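# Move the rusty steel cup upside down onto the plate

## Task

Lift the rusty steel cup from the fixture on the robot's right side and set it on the plate upside down (opening facing down), with the entire rim resting on the plate.

## Robot and tools

Robot: two arms. left_arm carries a left hand and sits on the +y side; right_arm carries a right hand on the -y side. Base positions in the scene frame: left_arm (-0.035, +0.369, +0.002) m, right_arm (+0.001, -0.328, +0.041) m, both facing almost straight along +x. A post stands on the floor behind the arms. The cup's fixture is on the right_arm side.

Scene frame: origin at table-top height, midway between the nominal bases; +x points out over the table, +z up, +y toward left_arm. Arm names do not match image sides. All positions, orientations (quat_wxyz) and targets in results use this frame, in metres.

Hand point: a point 0.05 m in front of the palm and 0.15 m from the wrist mount. Its +z runs along the straight fingers, +y out of the palm, +x across the palm away from the thumb on the right hand (toward the thumb on the left hand). Straight fingers extend 0.06-0.07 m past the point, their centre lines 0.06 m behind it (-y). A wrist bracket on the little-finger side can collide with things. Thumb turned in front of the palm plus fingers grips objects about 0.035-0.065 m thick; thumb tip against index pad can pinch light objects up to about 0.08 m; handles down to 0.025 m.

Row layout (used by both motion tools): 28 numbers, each in [-1, 1], always for both arms: left dx, dy, dz, rx, ry, rz, then left thumb_turn, thumb_bend, index, middle, ring, little, force_limit, speed, then the same fourteen for the right arm.
- Pose numbers are offsets, not poses: they are measured from that arm's Hand target as it stood when the action or call began, along scene-frame axes. 1.0 equals 0.6 m for dx/dy/dz and 180 degrees for rotation. rx, ry, rz form a single rotation vector, turning about the Hand target position. Repeating an offset moves the arm further. Zeros for all six mean no new pose request. A translation longer than 1.0 is scaled down along its direction.
- Finger numbers are absolute targets: -1 open/straight, +1 closed. thumb_turn -1 beside the palm, +1 facing the fingers. force_limit maps -1..+1 to roughly 0..10 N at the fingertip (0..15 N for the two thumb motors). speed rises from near zero at -1 to full at +0.48 and stays full above; full travel takes 0.49 s. For a gentle grip close with speed -0.94 or lower.
- There is no keep-as-is value: resend the eight hand numbers of the last executed row for that hand; before any, send hand_measured plus hand_force_limit and hand_speed.

execute_actions(actions, cameras): actions is a list of actions; each action is a list of up to 15 rows (one per 1/30 s step; a short action repeats its final row to fill 0.5 s). Every row in an action counts from the action's starting Hand target. An empty actions list returns camera images; otherwise images only when listed in cameras (names cam_head_left, cam_head_right, cam_high, or "all").

move(target, speed, blend, blocking, cameras): drives each hand point in a straight line. target is one 28-number row or a list of up to 15 rows, all offsets from the same starting Hand targets. speed in m/s, 0.002 to 4.3, default 0.25 (rotation up to twice that in rad/s); one value or one per target. blend in metres rounds corners (0 = full stop at each). Whole move capped at 10 s. blocking=false returns after about 0.5 s while motion continues. Moves ignore obstacles and the other arm; faster moves stray more and strike harder. The result adds a "move:" line: done, off_target, moving, held or fault, and limits such as paced (pose clipped) or held (steps withheld).

wait(seconds 0-3600) lets time pass with no new commands. stop brakes a running move. zoom_image(camera, region [x0, y0, x1, y1], at most 504x504 px) enlarges part of a camera's latest image. show_instructions shows reference pages. finished_scene ends the scene for good; the cup must stay in place without the robot.

Results: end_effector_position and quat; Hand target (last commanded pose after clipping, base for next offsets); Joint positions, velocities, torques; hand_measured, hand_stopped_by (moving, target, force, stalled, fault) and hand_load_n (positive = finger pushed open; a grip loss shows as load near 0), all in hand-number order; motor temperatures.

Behaviour: orientation commands are clipped to 40 degrees from the current orientation each step. Arms often rest 1-3 cm (up to 5 cm) short, usually low; a loaded elbow may sag. Send the remaining distance as a new offset. To stop pressing on something, command back beyond the hand point. A finger motor only starts when its target changes by 0.002 or more; to squeeze harder raise force_limit and send a more-closed target; to loosen send a more-open one.

Avoid: dropping the cup even a few mm, releasing it while moving, fast impacts, hard pushes, anything leaving the table, and arm-on-arm contact (can fail the scene). Loose objects may get nudged occasionally. Holding loads or straining heats motors: MOTOR HOT at 85 °C, arm collapses at 100 °C for 30-60 s.

Joint ranges (rad): waist ±2.880, shoulder 0 to 3.142, elbow 0 to 3.019, wrist pitch -1.693 to 1.571, wrist yaw ±1.571, wrist roll ±2.094. Cameras are 672x504.

Each tool is called after "Call:" as name([rows], argument=value, ...), one row to a line, values as JSON.

Reference images:

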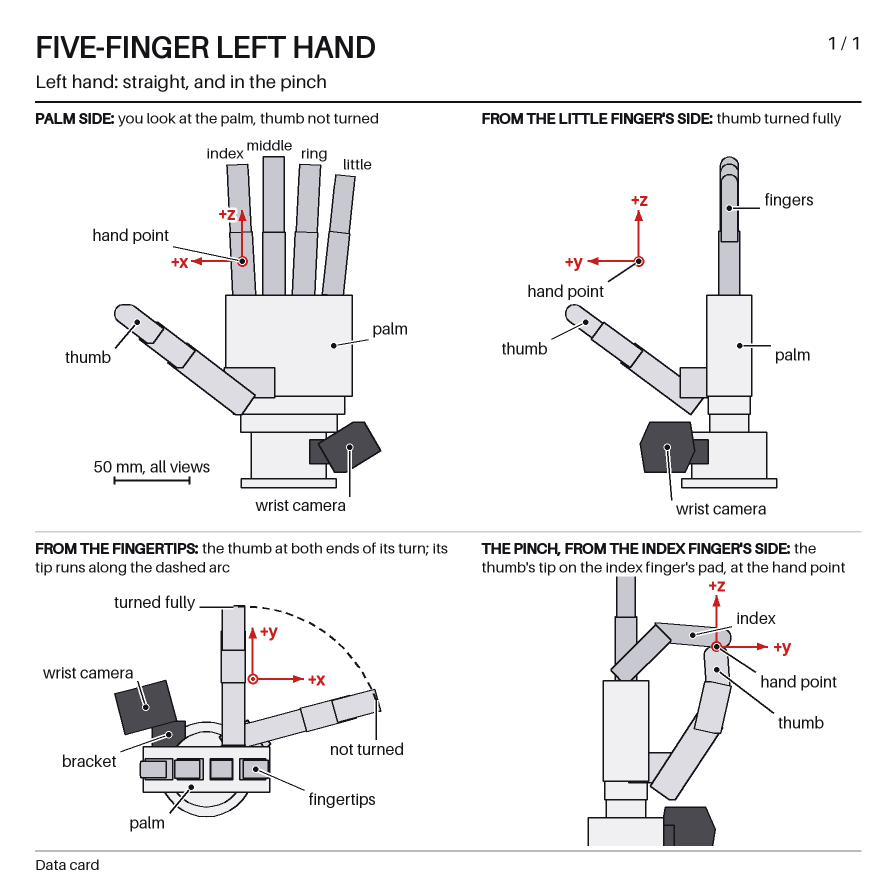

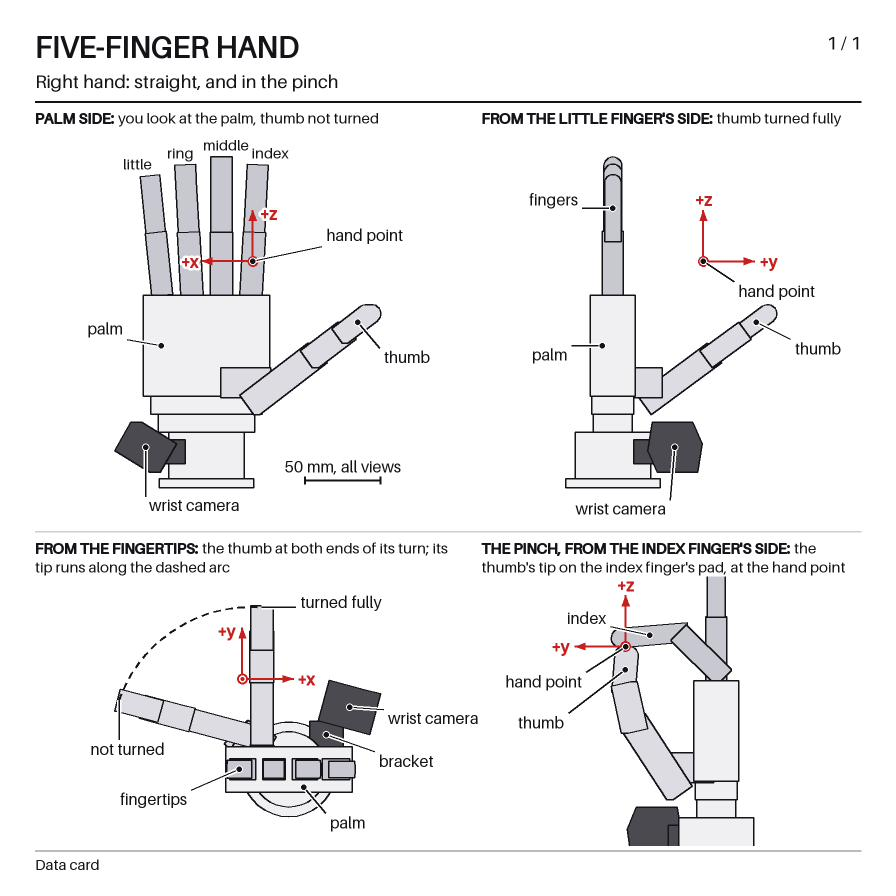

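## Session

Call:
execute_actions(actions=[])

Scene clock: 0.00 s.
left_arm: end_effector_position=(+0.4086, +0.4860, +0.1069) hand_measured=(-1.000, -1.000, -1.000, -1.000, -1.000, -1.000) hand_load_n=(+0.0, +0.0, +0.0, +0.0, +0.0, +0.0) hand_stopped_by=(target, target, target, target, target, target) hand_force_limit=0.00 hand_speed=-0.80 end_effector_quat_wxyz=(+0.226, +0.954, +0.113, -0.159) | right_arm: end_effector_position=(+0.2794, +0.1143, +0.2092) hand_measured=(-1.000, -1.000, -1.000, -1.000, -1.000, -1.000) hand_load_n=(+0.0, +0.0, +0.0, +0.0, +0.0, +0.0) hand_stopped_by=(target, target, target, target, target, target) hand_force_limit=0.00 hand_speed=-0.80 end_effector_quat_wxyz=(-0.551, +0.732, -0.334, +0.222)
Joint positions: left_arm=[0.516 1.87 1.466 -1.656 0.283 -1.215] | right_arm=[1.011 1.228 0.66 0.258 0.263 0.128]
Joint velocities: within noise
Joint torques (N m): no reading
Motor temperatures (°C): left_arm=[39 34 28 32 31 31] | right_arm=[31 28 28 29 32 28]
Heat: left arm: hottest waist 39 °C; right arm: hottest wrist yaw 32 °C.
Hand target: left_arm +0.4124, +0.4883, +0.1075; +0.225, +0.955, +0.113, -0.157 | right_arm +0.2840, +0.1219, +0.2258; -0.564, +0.722, -0.332, +0.223

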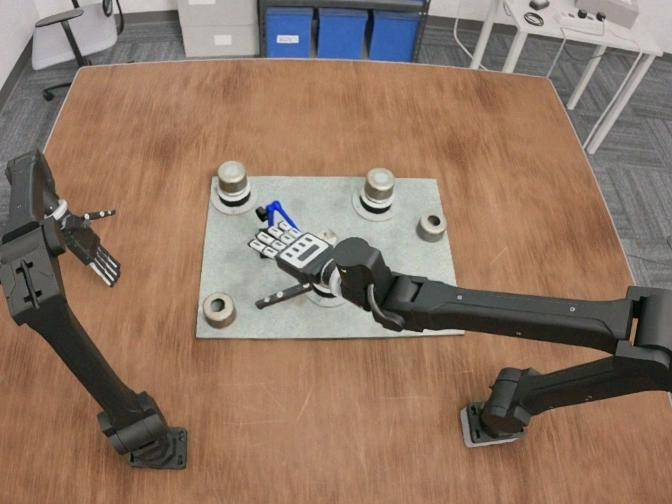

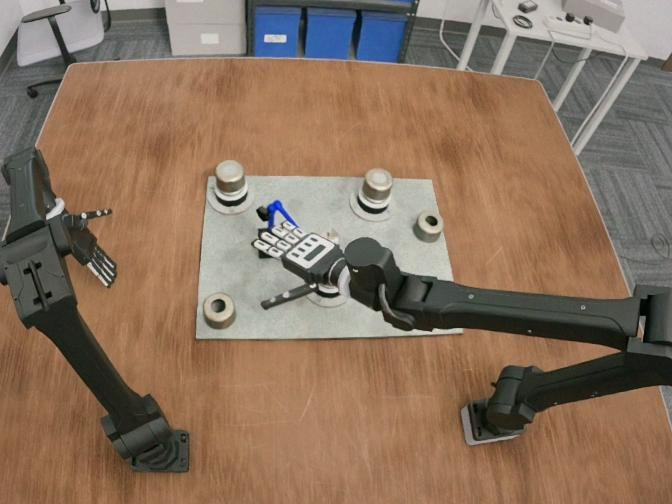

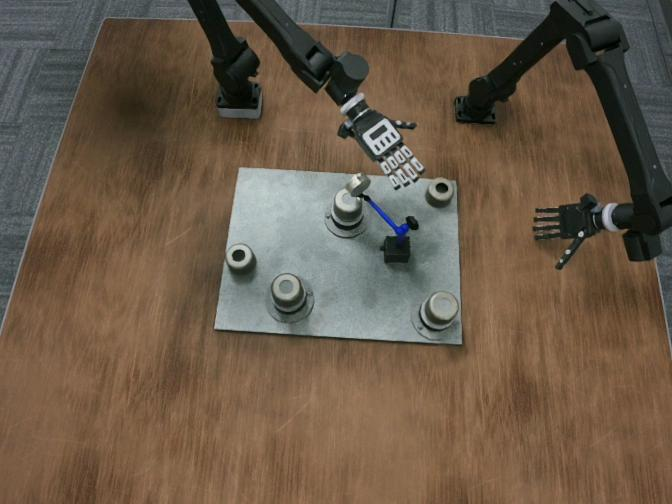

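Call:
zoom_image(camera="cam_high", region=[200, 150, 480, 360])

Call:
zoom_image(camera="cam_head_left", region=[190, 140, 470, 350])

Call:
zoom_image(camera="cam_head_left", region=[330, 150, 460, 250])

Scaled by 1.800 from the camera's image (finer frame: 960x720).

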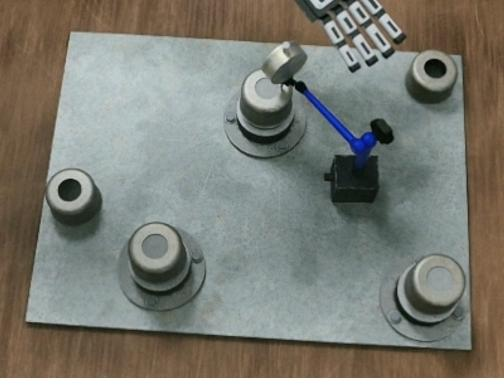

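Scaled by 1.800 from the camera's image (finer frame: 960x720).

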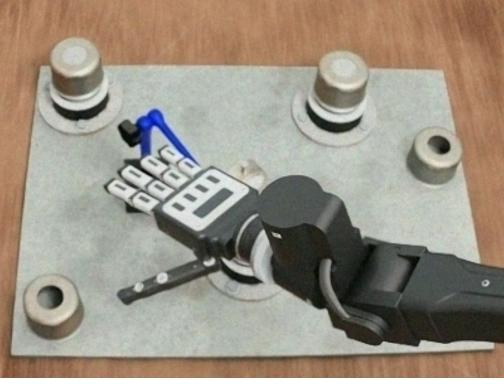

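Scaled by 3.877 from the camera's image (finer frame: 960x720).

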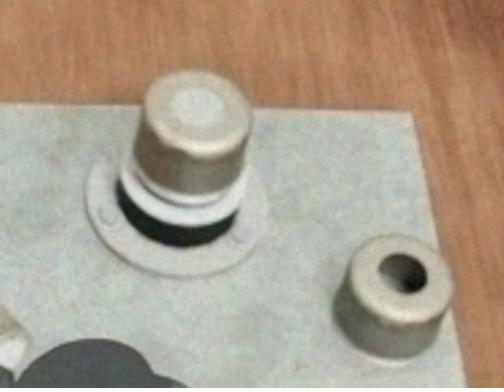

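Call:
zoom_image(camera="cam_high", region=[210, 230, 330, 340])

Call:
zoom_image(camera="cam_high", region=[400, 260, 480, 350])

Scaled by 4.200 from the camera's image (finer frame: 960x720).

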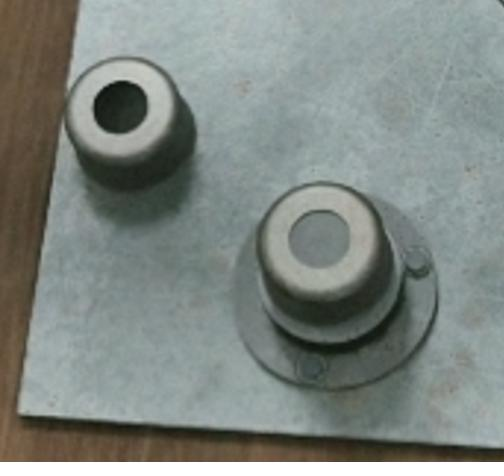

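Scaled by 5.600 from the camera's image (finer frame: 960x720).

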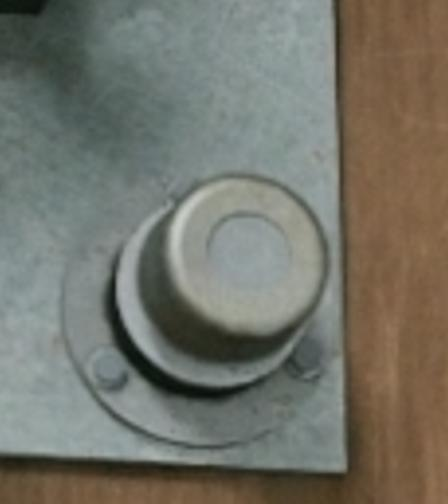

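Call:
move([
  [0,0,0,0,0,0,-1,-1,-1,-1,-1,-1,0,-0.8, 0,0,0.25,0,0,0,1,-1,-0.8,-0.8,-1,-1,0,-0.3],
  [0,0,0,0,0,0,-1,-1,-1,-1,-1,-1,0,-0.8, 0.51,-0.40,0.25,-0.0866,0.109,-0.1219,1,-1,-0.8,-0.8,-1,-1,0,-0.3],
  [0,0,0,0,0,0,-1,-1,-1,-1,-1,-1,0,-0.8, 0.51,-0.40,0.08,-0.0866,0.109,-0.1219,1,-1,-0.8,-0.8,-1,-1,0,-0.3],
], blend=[0.04,0.04,0], speed=0.25, cameras=["all"])

Scene clock: 68.97 s.
left_arm: end_effector_position=(+0.4086, +0.4860, +0.1069) hand_measured=(-1.000, -1.000, -1.000, -1.000, -1.000, -1.000) hand_load_n=(+0.0, +0.0, +0.0, +0.0, +0.0, +0.0) hand_stopped_by=(target, target, target, target, target, target) hand_force_limit=0.00 hand_speed=-0.80 end_effector_quat_wxyz=(+0.226, +0.954, +0.113, -0.159) | right_arm: end_effector_position=(+0.5819, -0.1163, +0.2624) hand_measured=(+1.000, -1.000, -0.800, -0.800, -1.000, -1.000) hand_load_n=(+0.0, +0.0, -0.5, +0.0, -0.5, +0.0) hand_stopped_by=(target, target, target, target, target, target) hand_force_limit=0.00 hand_speed=-0.30 end_effector_quat_wxyz=(-0.334, +0.748, -0.525, +0.232)
Joint positions: left_arm=[0.516 1.87 1.466 -1.656 0.283 -1.215] | right_arm=[0.264 1.555 1.386 -0.566 -0.047 -0.036]
Joint torques (N m): left_arm=[-1.32 -16.79 7.04 -0.53 0.31 -0.01] | right_arm=[-0.32 -14.68 10.8 2.18 -0.08 -0.12]
Motor temperatures (°C): left_arm=[39 38 33 32 30 30] | right_arm=[30 29 34 29 32 28]
Heat: left arm: hottest waist 39 °C; right arm: hottest elbow 34 °C.
Hand target: left_arm +0.4124, +0.4883, +0.1075; +0.225, +0.955, +0.113, -0.157 | right_arm +0.5901, -0.1180, +0.2739; -0.346, +0.742, -0.520, +0.243
Off the commanded pose: left_arm 0.004 m, 0 deg | right_arm 0.014 m, 2 deg.
move: off_target (right_arm)

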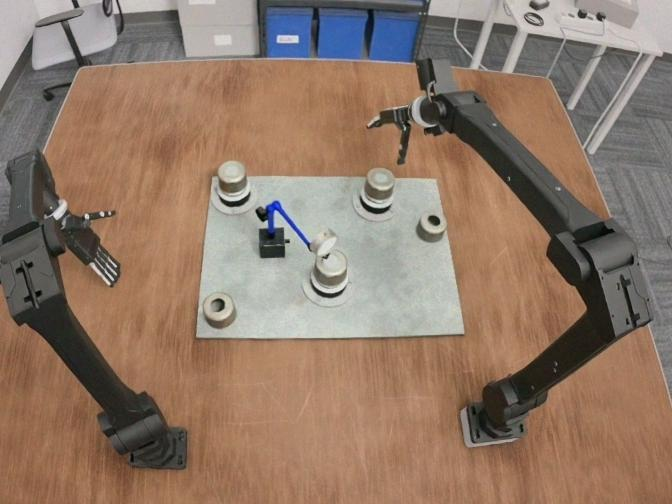

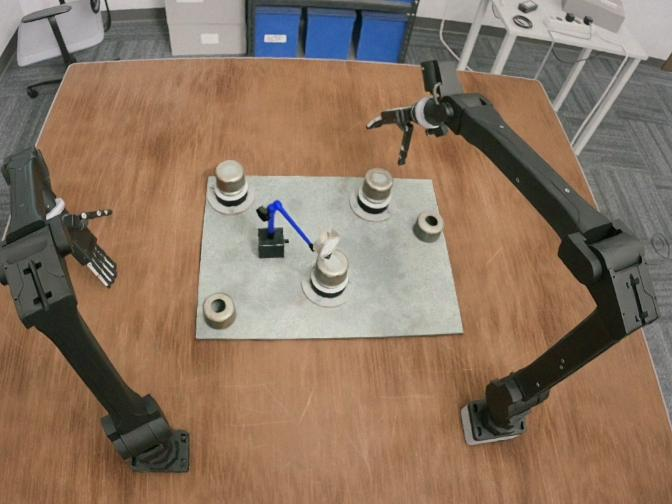

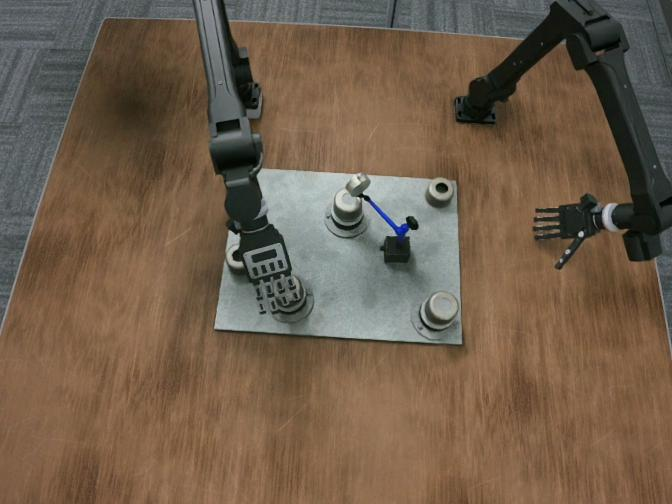

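Call:
zoom_image(camera="cam_head_left", region=[330, 60, 480, 240])

Call:
zoom_image(camera="cam_high", region=[200, 200, 340, 340])

Scaled by 2.800 from the camera's image (finer frame: 960x720).

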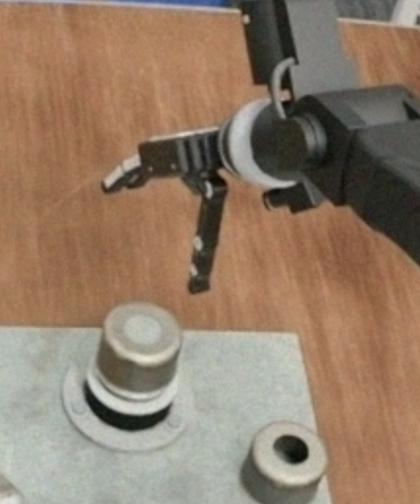

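Scaled by 3.600 from the camera's image (finer frame: 960x720).

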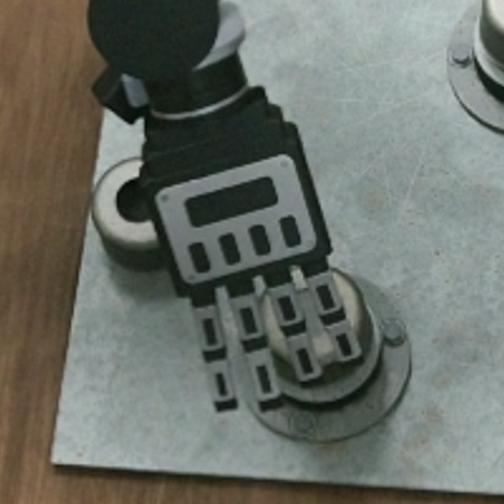

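Call:
move(target=[0,0,0,0,0,0,-1,-1,-1,-1,-1,-1,0,-0.8, 0.0167,0.0083,-0.14,0,0,0,1,-1,-0.8,-0.8,-1,-1,0,-0.3], speed=0.12, cameras=["cam_head_left","cam_high"])

Call:
zoom_image(camera="cam_head_left", region=[330, 100, 470, 240])

Call:
zoom_image(camera="cam_high", region=[220, 220, 340, 340])

Scene clock: 85.30 s.
left_arm: end_effector_position=(+0.4086, +0.4860, +0.1069) hand_measured=(-1.000, -1.000, -1.000, -1.000, -1.000, -1.000) hand_load_n=(+0.0, +0.0, +0.0, +0.0, +0.0, +0.0) hand_stopped_by=(target, target, target, target, target, target) hand_force_limit=0.00 hand_speed=-0.80 end_effector_quat_wxyz=(+0.226, +0.954, +0.113, -0.159) | right_arm: end_effector_position=(+0.5927, -0.1131, +0.1836) hand_measured=(+1.000, -1.000, -0.800, -0.800, -1.000, -1.000) hand_load_n=(+0.0, +0.0, +0.0, +0.0, +0.0, +0.5) hand_stopped_by=(target, target, target, target, target, target) hand_force_limit=0.00 hand_speed=-0.30 end_effector_quat_wxyz=(-0.337, +0.746, -0.524, +0.234)
Joint positions: left_arm=[0.516 1.87 1.466 -1.656 0.283 -1.215] | right_arm=[0.264 1.634 1.264 -0.355 -0.047 -0.036]
Joint torques (N m): left_arm=[-1.32 -16.73 7.04 -0.51 0.31 0] | right_arm=[0.09 -14.21 9.92 2.35 0.02 -0.11]
Heat: left arm: hottest waist 39 °C; right arm: hottest elbow 36 °C.
Hand target: left_arm +0.4124, +0.4883, +0.1075; +0.225, +0.955, +0.113, -0.157 | right_arm +0.6000, -0.1130, +0.1897; -0.345, +0.743, -0.520, +0.243
Off the commanded pose: left_arm 0.004 m, 0 deg | right_arm 0.010 m, 2 deg.
move: done

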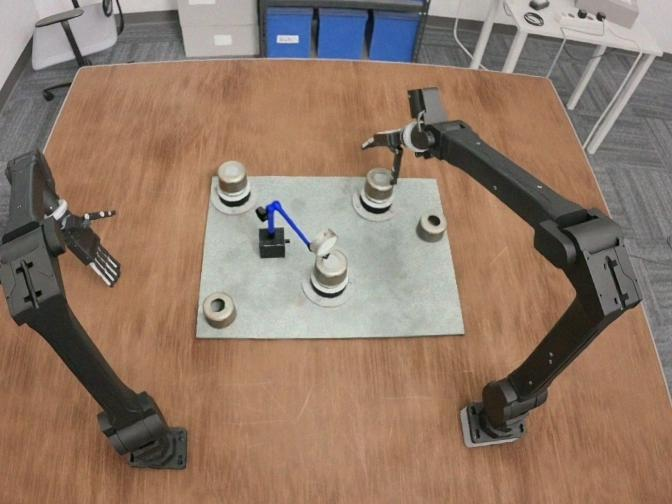

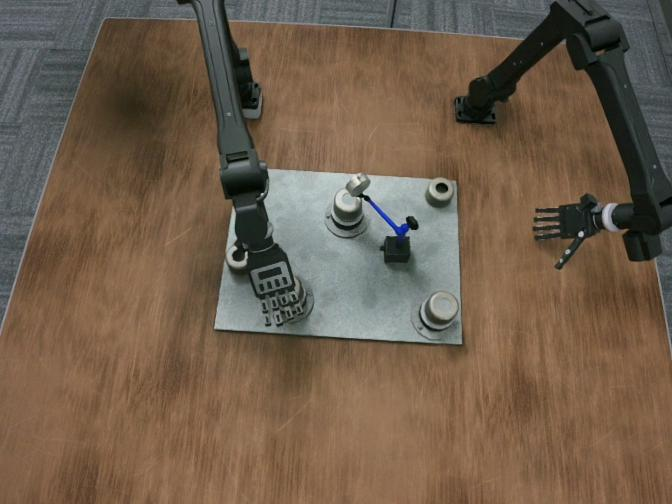

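Scaled by 3.600 from the camera's image (finer frame: 960x720).

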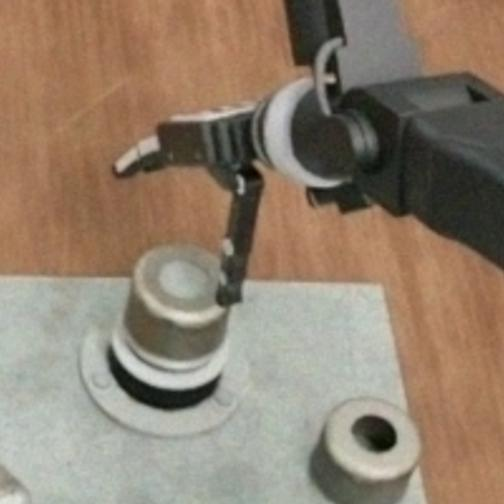

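Scaled by 4.200 from the camera's image (finer frame: 960x720).

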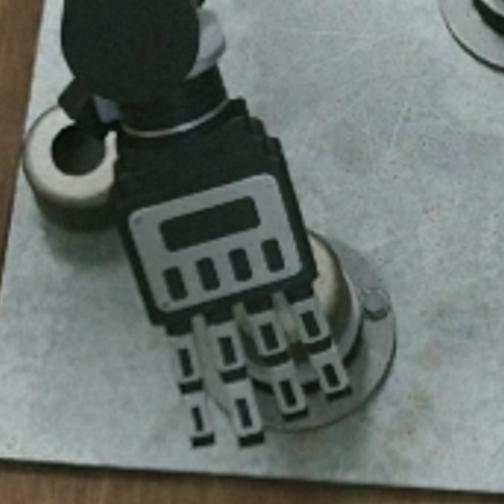

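Call:
move(target=[0,0,0,0,0,0,-1,-1,-1,-1,-1,-1,0,-0.8, -0.004,-0.003,-0.092,0,0,0,1,-1,-0.8,-0.8,-1,-1,0,-0.3], speed=0.08, cameras=["cam_head_left","cam_head_right","cam_high"])

Call:
zoom_image(camera="cam_head_left", region=[340, 120, 440, 220])

Call:
zoom_image(camera="cam_high", region=[240, 240, 340, 340])

Call:
zoom_image(camera="cam_head_right", region=[340, 120, 440, 220])

Scene clock: 93.03 s.
left_arm: end_effector_position=(+0.4086, +0.4860, +0.1069) hand_measured=(-1.000, -1.000, -1.000, -1.000, -1.000, -1.000) hand_load_n=(+0.0, +0.0, +0.0, +0.0, +0.0, +0.0) hand_stopped_by=(target, target, target, target, target, target) hand_force_limit=0.00 hand_speed=-0.80 end_effector_quat_wxyz=(+0.226, +0.954, +0.113, -0.159) | right_arm: end_effector_position=(+0.5908, -0.1137, +0.1318) hand_measured=(+1.000, -1.000, -0.800, -0.800, -1.000, -1.000) hand_load_n=(+0.0, +0.0, +0.0, +0.0, -0.5, +0.0) hand_stopped_by=(target, target, target, target, target, target) hand_force_limit=0.00 hand_speed=-0.30 end_effector_quat_wxyz=(-0.339, +0.745, -0.523, +0.236)
Joint positions: left_arm=[0.516 1.87 1.466 -1.656 0.283 -1.215] | right_arm=[0.264 1.685 1.177 -0.212 -0.047 -0.036]
Joint torques (N m): left_arm=[-1.26 -16.79 7.05 -0.5 0.3 -0.01] | right_arm=[-0.15 -14.1 9.11 2.37 -0.04 -0.11]
Heat: left arm: hottest waist 39 °C; right arm: hottest elbow 37 °C.
Hand target: left_arm +0.4124, +0.4883, +0.1075; +0.225, +0.955, +0.113, -0.157 | right_arm +0.5977, -0.1148, +0.1346; -0.345, +0.742, -0.520, +0.243
Off the commanded pose: left_arm 0.004 m, 0 deg | right_arm 0.007 m, 1 deg.
move: done

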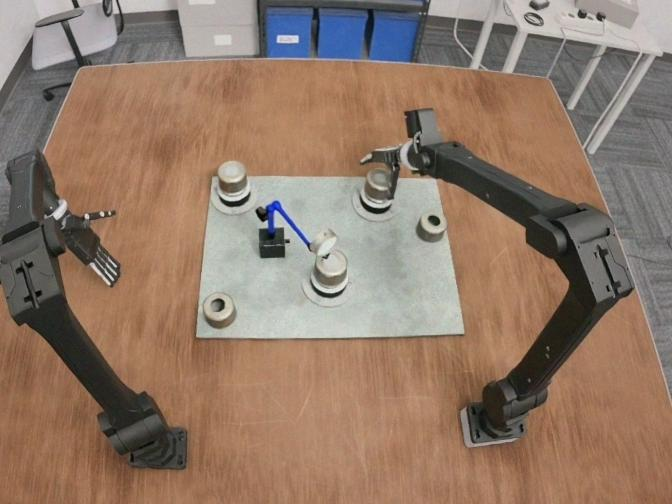

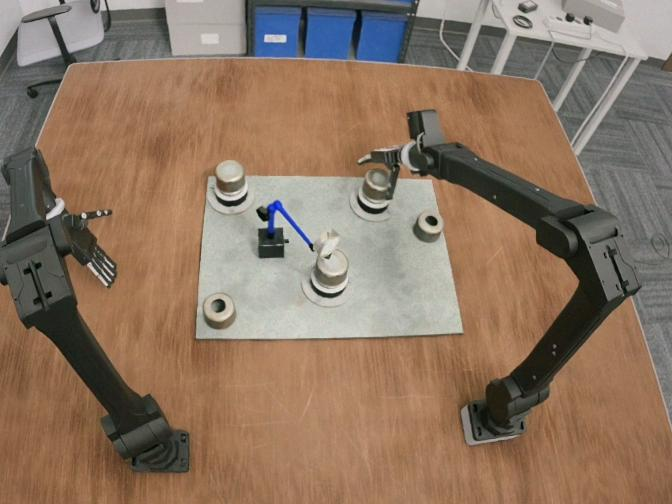

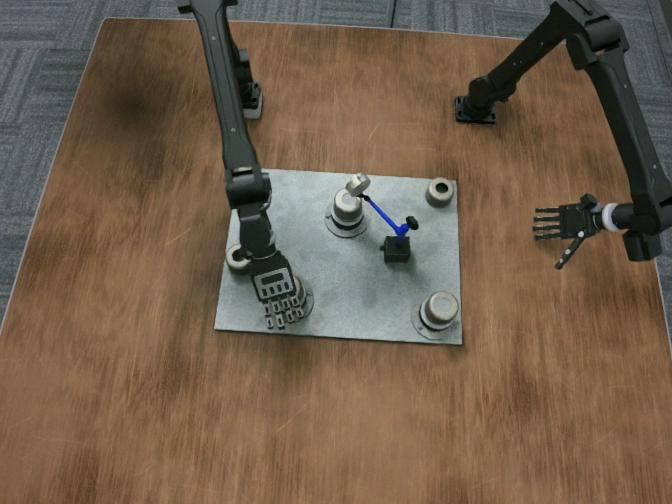

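Scaled by 5.040 from the camera's image (finer frame: 960x720).

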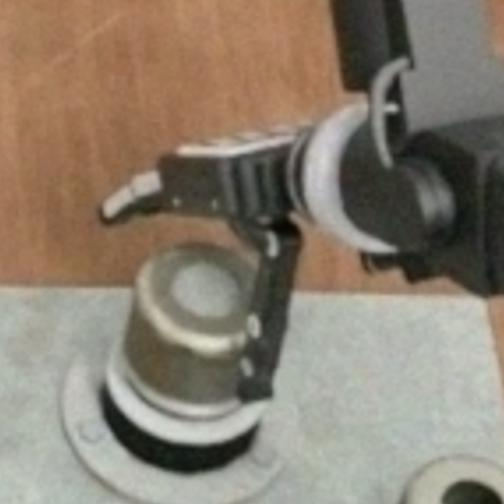

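Scaled by 5.040 from the camera's image (finer frame: 960x720).

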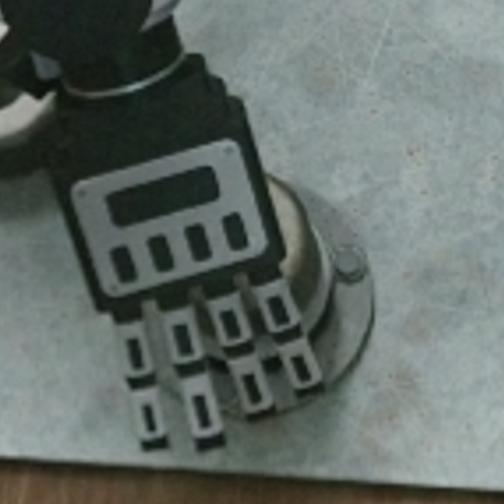

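Scaled by 5.040 from the camera's image (finer frame: 960x720).

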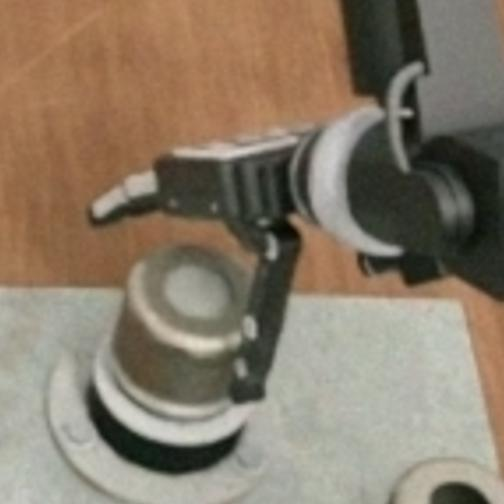

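Call:
move(target=[0,0,0,0,0,0,-1,-1,-1,-1,-1,-1,0,-0.8, 0.005,0.005,-0.035,0,0,0,1,-1,-0.8,-0.8,-1,-1,0,-0.3], speed=0.05, cameras=["cam_head_left","cam_head_right","cam_high"])

Call:
zoom_image(camera="cam_head_left", region=[340, 120, 440, 220])

Call:
zoom_image(camera="cam_high", region=[240, 240, 340, 340])

Scene clock: 113.83 s.
left_arm: end_effector_position=(+0.4086, +0.4860, +0.1069) hand_measured=(-1.000, -1.000, -1.000, -1.000, -1.000, -1.000) hand_load_n=(+0.0, +0.0, +0.0, +0.0, +0.0, +0.0) hand_stopped_by=(target, target, target, target, target, target) hand_force_limit=0.00 hand_speed=-0.80 end_effector_quat_wxyz=(+0.226, +0.954, +0.113, -0.159) | right_arm: end_effector_position=(+0.5946, -0.1125, +0.1114) hand_measured=(+1.000, -1.000, -0.800, -0.800, -1.000, -1.000) hand_load_n=(+0.0, +0.0, +0.0, -0.5, +0.0, -0.5) hand_stopped_by=(target, target, target, target, target, target) hand_force_limit=0.00 hand_speed=-0.30 end_effector_quat_wxyz=(-0.340, +0.745, -0.523, +0.236)
Joint positions: left_arm=[0.516 1.87 1.466 -1.656 0.283 -1.215] | right_arm=[0.264 1.722 1.164 -0.162 -0.047 -0.036]
Joint torques (N m): left_arm=[-1.44 -16.67 7.05 -0.55 0.31 0] | right_arm=[0.15 -14.39 8.9 2.39 0.07 -0.09]
Heat: left arm: hottest waist 39 °C; right arm: hottest elbow 35 °C.
Hand target: left_arm +0.4124, +0.4883, +0.1075; +0.225, +0.955, +0.113, -0.157 | right_arm +0.6007, -0.1118, +0.1137; -0.346, +0.742, -0.520, +0.243
Off the commanded pose: left_arm 0.004 m, 0 deg | right_arm 0.006 m, 1 deg.
move: done

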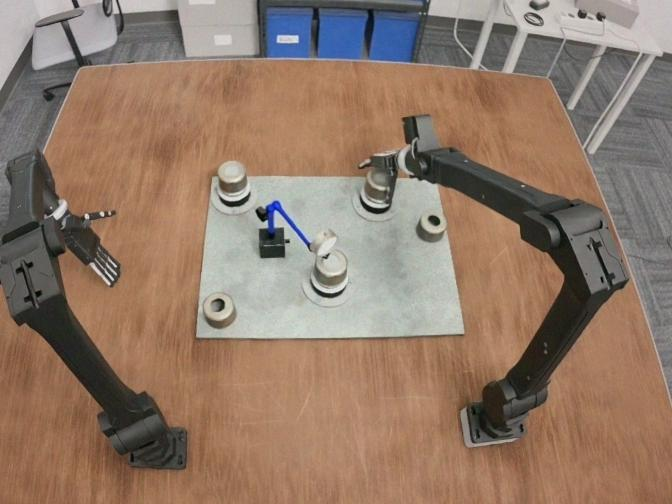

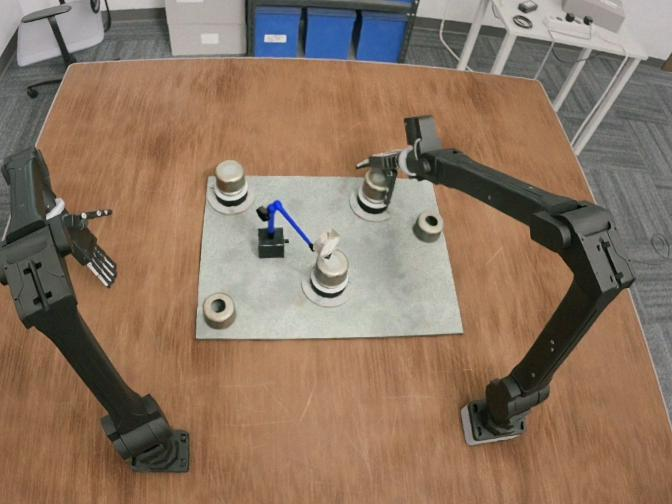

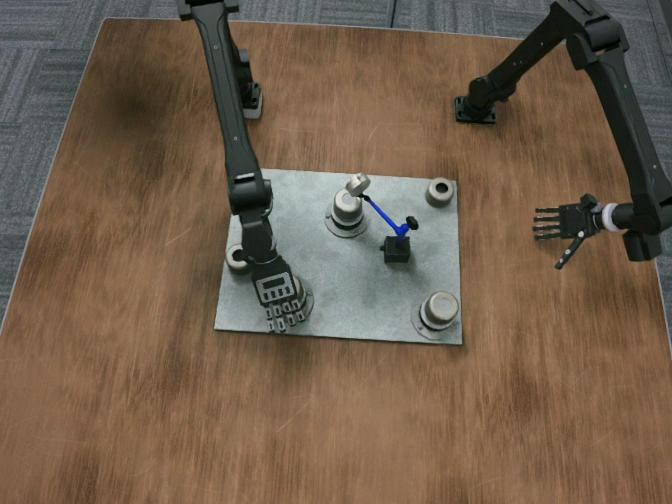

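Scaled by 5.040 from the camera's image (finer frame: 960x720).

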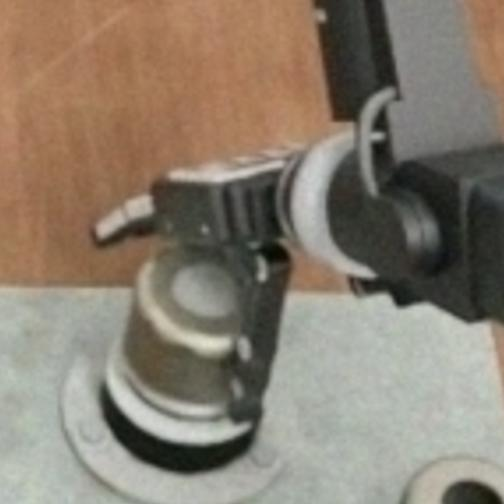

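Scaled by 5.040 from the camera's image (finer frame: 960x720).

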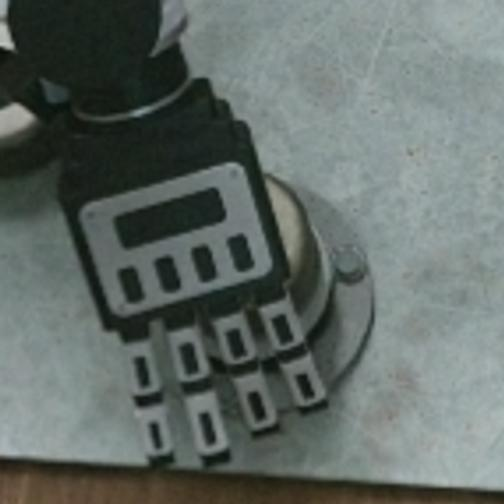

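Call:
move(target=[0,0,0,0,0,0,-1,-1,-1,-1,-1,-1,0,-0.8, 0,0,0,0,0,0,1,-0.6,-0.1,-0.1,-1,-1,-0.5,-0.92], cameras=["cam_head_left","cam_high"])

Call:
zoom_image(camera="cam_head_left", region=[340, 120, 440, 220])

Call:
zoom_image(camera="cam_high", region=[240, 240, 340, 340])

Scene clock: 120.90 s.
left_arm: end_effector_position=(+0.4086, +0.4860, +0.1069) hand_measured=(-1.000, -1.000, -1.000, -1.000, -1.000, -1.000) hand_load_n=(+0.0, +0.0, +0.0, +0.0, +0.0, +0.0) hand_stopped_by=(target, target, target, target, target, target) hand_force_limit=0.00 hand_speed=-0.80 end_effector_quat_wxyz=(+0.226, +0.954, +0.113, -0.159) | right_arm: end_effector_position=(+0.5937, -0.1128, +0.1102) hand_measured=(+1.000, -0.768, -0.316, -0.346, -1.000, -1.000) hand_load_n=(+0.0, +5.0, +3.0, +3.0, +0.0, +0.0) hand_stopped_by=(target, force, force, force, target, target) hand_force_limit=-0.50 hand_speed=-0.92 end_effector_quat_wxyz=(-0.339, +0.745, -0.524, +0.235)
Joint positions: left_arm=[0.516 1.87 1.466 -1.656 0.283 -1.215] | right_arm=[0.264 1.722 1.162 -0.161 -0.047 -0.036]
Joint torques (N m): left_arm=[-1.26 -16.79 7.05 -0.54 0.3 -0.01] | right_arm=[0.15 -14.51 9.02 2.35 0.07 -0.09]
Heat: left arm: hottest waist 39 °C; right arm: hottest elbow 35 °C.
Hand target: left_arm +0.4124, +0.4883, +0.1075; +0.225, +0.955, +0.113, -0.157 | right_arm +0.6005, -0.1118, +0.1135; -0.345, +0.743, -0.520, +0.243
Off the commanded pose: left_arm 0.004 m, 0 deg | right_arm 0.008 m, 1 deg.
move: done

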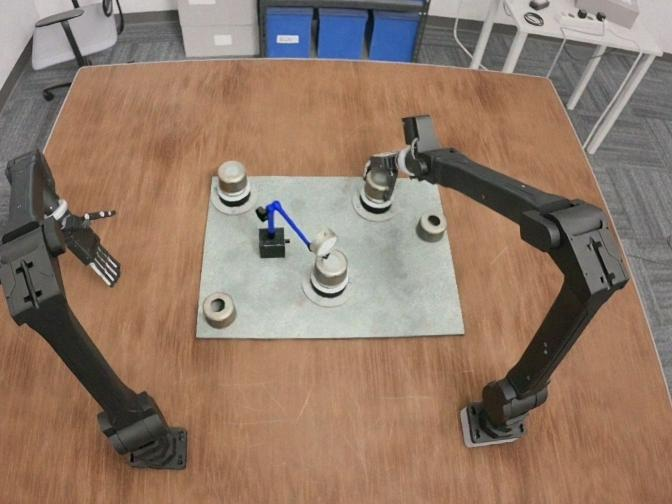

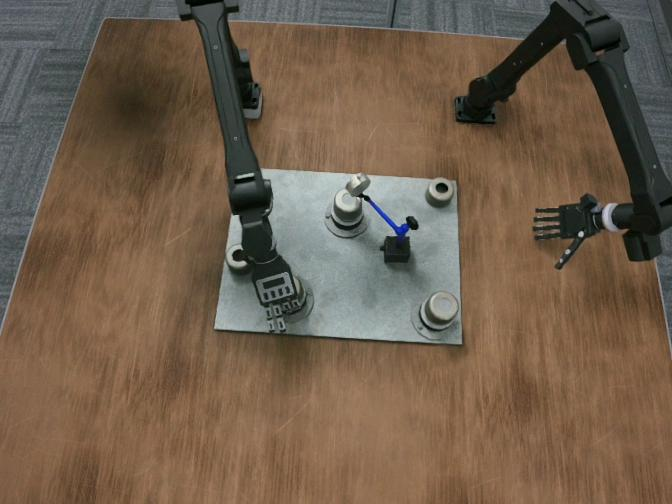

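Scaled by 5.040 from the camera's image (finer frame: 960x720).

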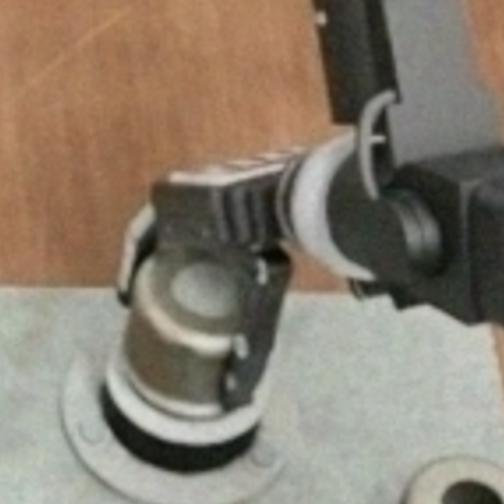

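Scaled by 5.040 from the camera's image (finer frame: 960x720).

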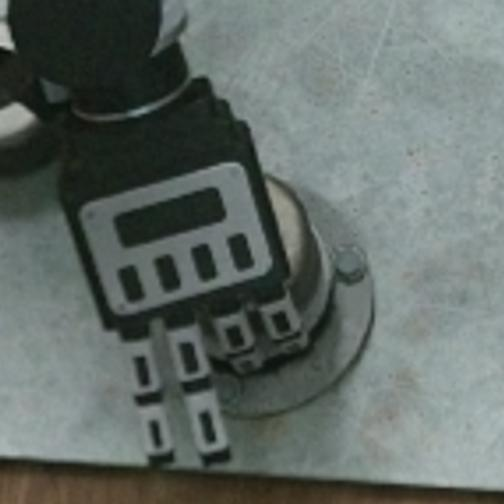

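Call:
move(target=[0,0,0,0,0,0,-1,-1,-1,-1,-1,-1,0,-0.8, 0,0,0,0,0,0,1,-0.5,0,0,-1,-1,0.1,-0.92], cameras=[])

Scene clock: 123.73 s.
left_arm: end_effector_position=(+0.4086, +0.4860, +0.1069) hand_measured=(-1.000, -1.000, -1.000, -1.000, -1.000, -1.000) hand_load_n=(+0.0, +0.0, +0.0, +0.0, +0.0, +0.0) hand_stopped_by=(target, target, target, target, target, target) hand_force_limit=0.00 hand_speed=-0.80 end_effector_quat_wxyz=(+0.226, +0.954, +0.113, -0.159) | right_arm: end_effector_position=(+0.5942, -0.1127, +0.1106) hand_measured=(+1.000, -0.762, -0.280, -0.324, -1.000, -1.000) hand_load_n=(+0.0, +9.0, +5.5, +4.5, +0.0, +0.0) hand_stopped_by=(target, force, force, force, target, target) hand_force_limit=0.10 hand_speed=-0.92 end_effector_quat_wxyz=(-0.340, +0.745, -0.523, +0.236)
Joint positions: left_arm=[0.516 1.87 1.466 -1.656 0.283 -1.215] | right_arm=[0.264 1.722 1.162 -0.159 -0.047 -0.036]
Joint torques (N m): left_arm=[-1.38 -16.79 7.01 -0.54 0.31 -0.01] | right_arm=[0.21 -14.39 9.06 2.19 0.07 -0.09]
Heat: left arm: hottest waist 39 °C; right arm: hottest elbow 35 °C.
Hand target: left_arm +0.4124, +0.4883, +0.1075; +0.225, +0.955, +0.113, -0.157 | right_arm +0.6005, -0.1118, +0.1135; -0.345, +0.743, -0.520, +0.243
Off the commanded pose: left_arm 0.004 m, 0 deg | right_arm 0.007 m, 1 deg.
move: done

Call:
move(target=[0,0,0,0,0,0,-1,-1,-1,-1,-1,-1,0,-0.8, 0,0,0.05,0,0,0,1,-0.5,0,0,-1,-1,0.1,-0.92], speed=0.04, cameras=["cam_head_left","cam_high"])

Call:
zoom_image(camera="cam_head_left", region=[340, 120, 440, 220])

Call:
zoom_image(camera="cam_high", region=[240, 240, 340, 340])

Scene clock: 126.67 s.
left_arm: end_effector_position=(+0.4086, +0.4860, +0.1069) hand_measured=(-1.000, -1.000, -1.000, -1.000, -1.000, -1.000) hand_load_n=(+0.0, +0.0, +0.0, +0.0, +0.0, +0.0) hand_stopped_by=(target, target, target, target, target, target) hand_force_limit=0.00 hand_speed=-0.80 end_effector_quat_wxyz=(+0.226, +0.954, +0.113, -0.159) | right_arm: end_effector_position=(+0.5930, -0.1135, +0.1126) hand_measured=(+1.000, -0.762, -0.280, -0.326, -1.000, -1.000) hand_load_n=(+0.5, +6.0, +6.5, +8.5, +0.0, +0.0) hand_stopped_by=(target, force, force, force, target, target) hand_force_limit=0.10 hand_speed=-0.92 end_effector_quat_wxyz=(-0.334, +0.747, -0.525, +0.233)
Joint positions: left_arm=[0.516 1.87 1.466 -1.656 0.283 -1.215] | right_arm=[0.264 1.719 1.172 -0.184 -0.045 -0.036]
Joint torques (N m): left_arm=[-1.26 -16.79 7.05 -0.51 0.31 0] | right_arm=[0.26 -17.55 10.99 -0.03 -0.03 -0.1]
Heat: left arm: hottest waist 39 °C; right arm: hottest elbow 35 °C.
Hand target: left_arm +0.4124, +0.4883, +0.1075; +0.225, +0.955, +0.113, -0.157 | right_arm +0.6006, -0.1119, +0.1436; -0.345, +0.742, -0.520, +0.243
Off the commanded pose: left_arm 0.004 m, 0 deg | right_arm 0.032 m, 2 deg.
move: off_target (right_arm)

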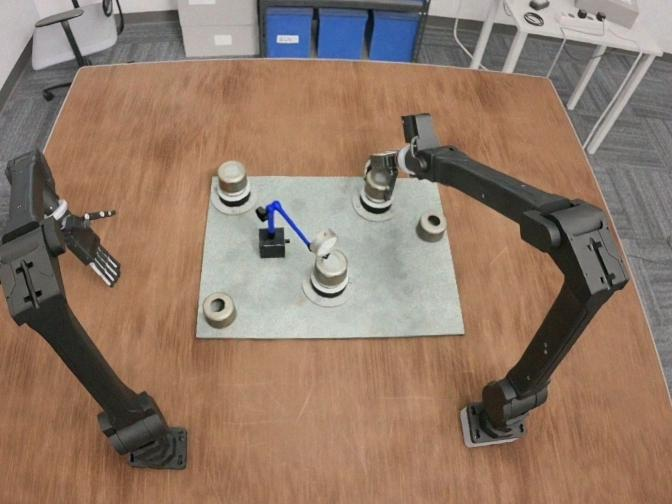

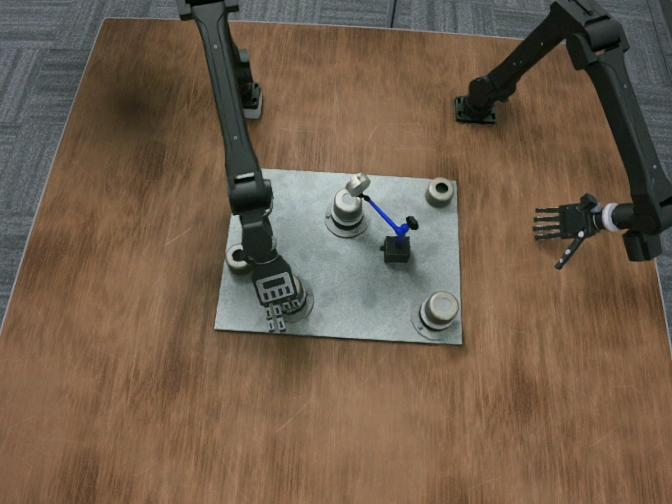

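Scaled by 5.040 from the camera's image (finer frame: 960x720).

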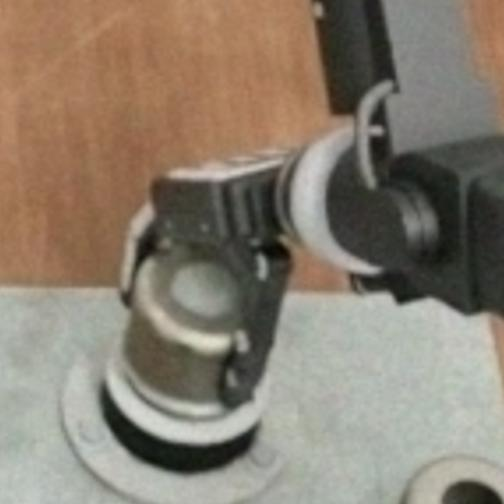

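Scaled by 5.040 from the camera's image (finer frame: 960x720).

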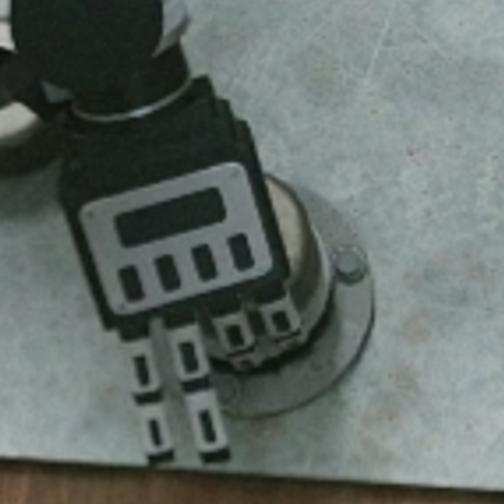

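Call:
move(target=[0,0,0,0,0,0,-1,-1,-1,-1,-1,-1,0,-0.8, 0,0,0.025,0,0,0,1,-0.5,0,0,-1,-1,0.1,-0.92], speed=0.04, cameras=["cam_head_left"])

Call:
zoom_image(camera="cam_head_left", region=[340, 120, 440, 220])

Scene clock: 132.13 s.
left_arm: end_effector_position=(+0.4086, +0.4860, +0.1069) hand_measured=(-1.000, -1.000, -1.000, -1.000, -1.000, -1.000) hand_load_n=(+0.0, +0.0, +0.0, +0.0, +0.0, +0.0) hand_stopped_by=(target, target, target, target, target, target) hand_force_limit=0.00 hand_speed=-0.80 end_effector_quat_wxyz=(+0.226, +0.954, +0.113, -0.159) | right_arm: end_effector_position=(+0.5922, -0.1141, +0.1215) hand_measured=(+1.000, -0.762, -0.280, -0.324, -1.000, -1.000) hand_load_n=(-0.5, +4.0, +8.0, +4.5, +0.0, +0.0) hand_stopped_by=(target, force, force, force, target, target) hand_force_limit=0.10 hand_speed=-0.92 end_effector_quat_wxyz=(-0.330, +0.748, -0.527, +0.231)
Joint positions: left_arm=[0.516 1.87 1.466 -1.656 0.283 -1.215] | right_arm=[0.264 1.708 1.189 -0.224 -0.043 -0.036]
Joint torques (N m): left_arm=[-1.32 -16.79 7.05 -0.53 0.3 -0.01] | right_arm=[0.09 -18.14 11.29 0.13 -0.08 -0.1]
Heat: left arm: hottest waist 39 °C; right arm: hottest elbow 36 °C.
Hand target: left_arm +0.4124, +0.4883, +0.1075; +0.225, +0.955, +0.113, -0.157 | right_arm +0.6005, -0.1119, +0.1586; -0.345, +0.743, -0.520, +0.243
Off the commanded pose: left_arm 0.004 m, 0 deg | right_arm 0.038 m, 3 deg.
move: off_target (right_arm)

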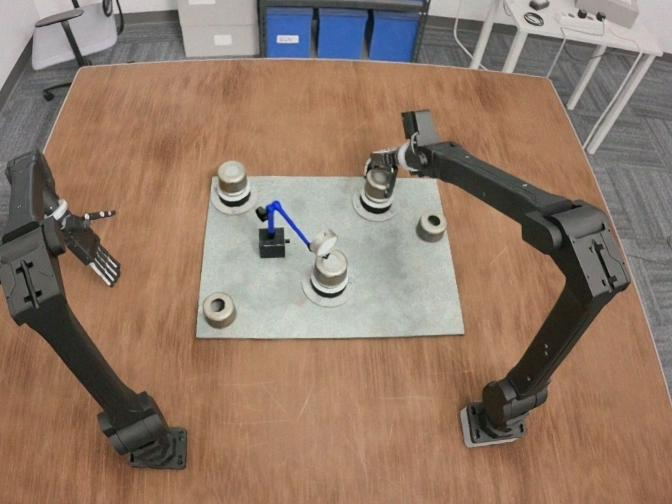

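Scaled by 5.040 from the camera's image (finer frame: 960x720).

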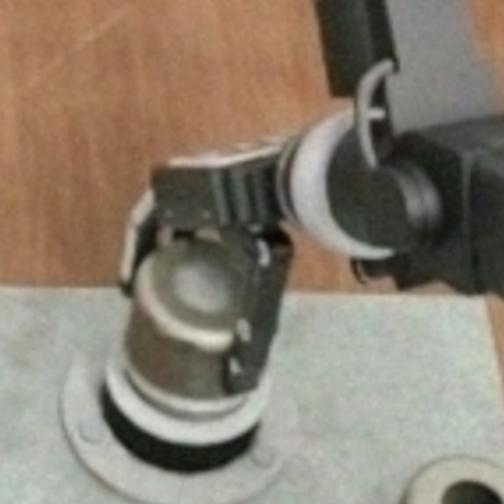

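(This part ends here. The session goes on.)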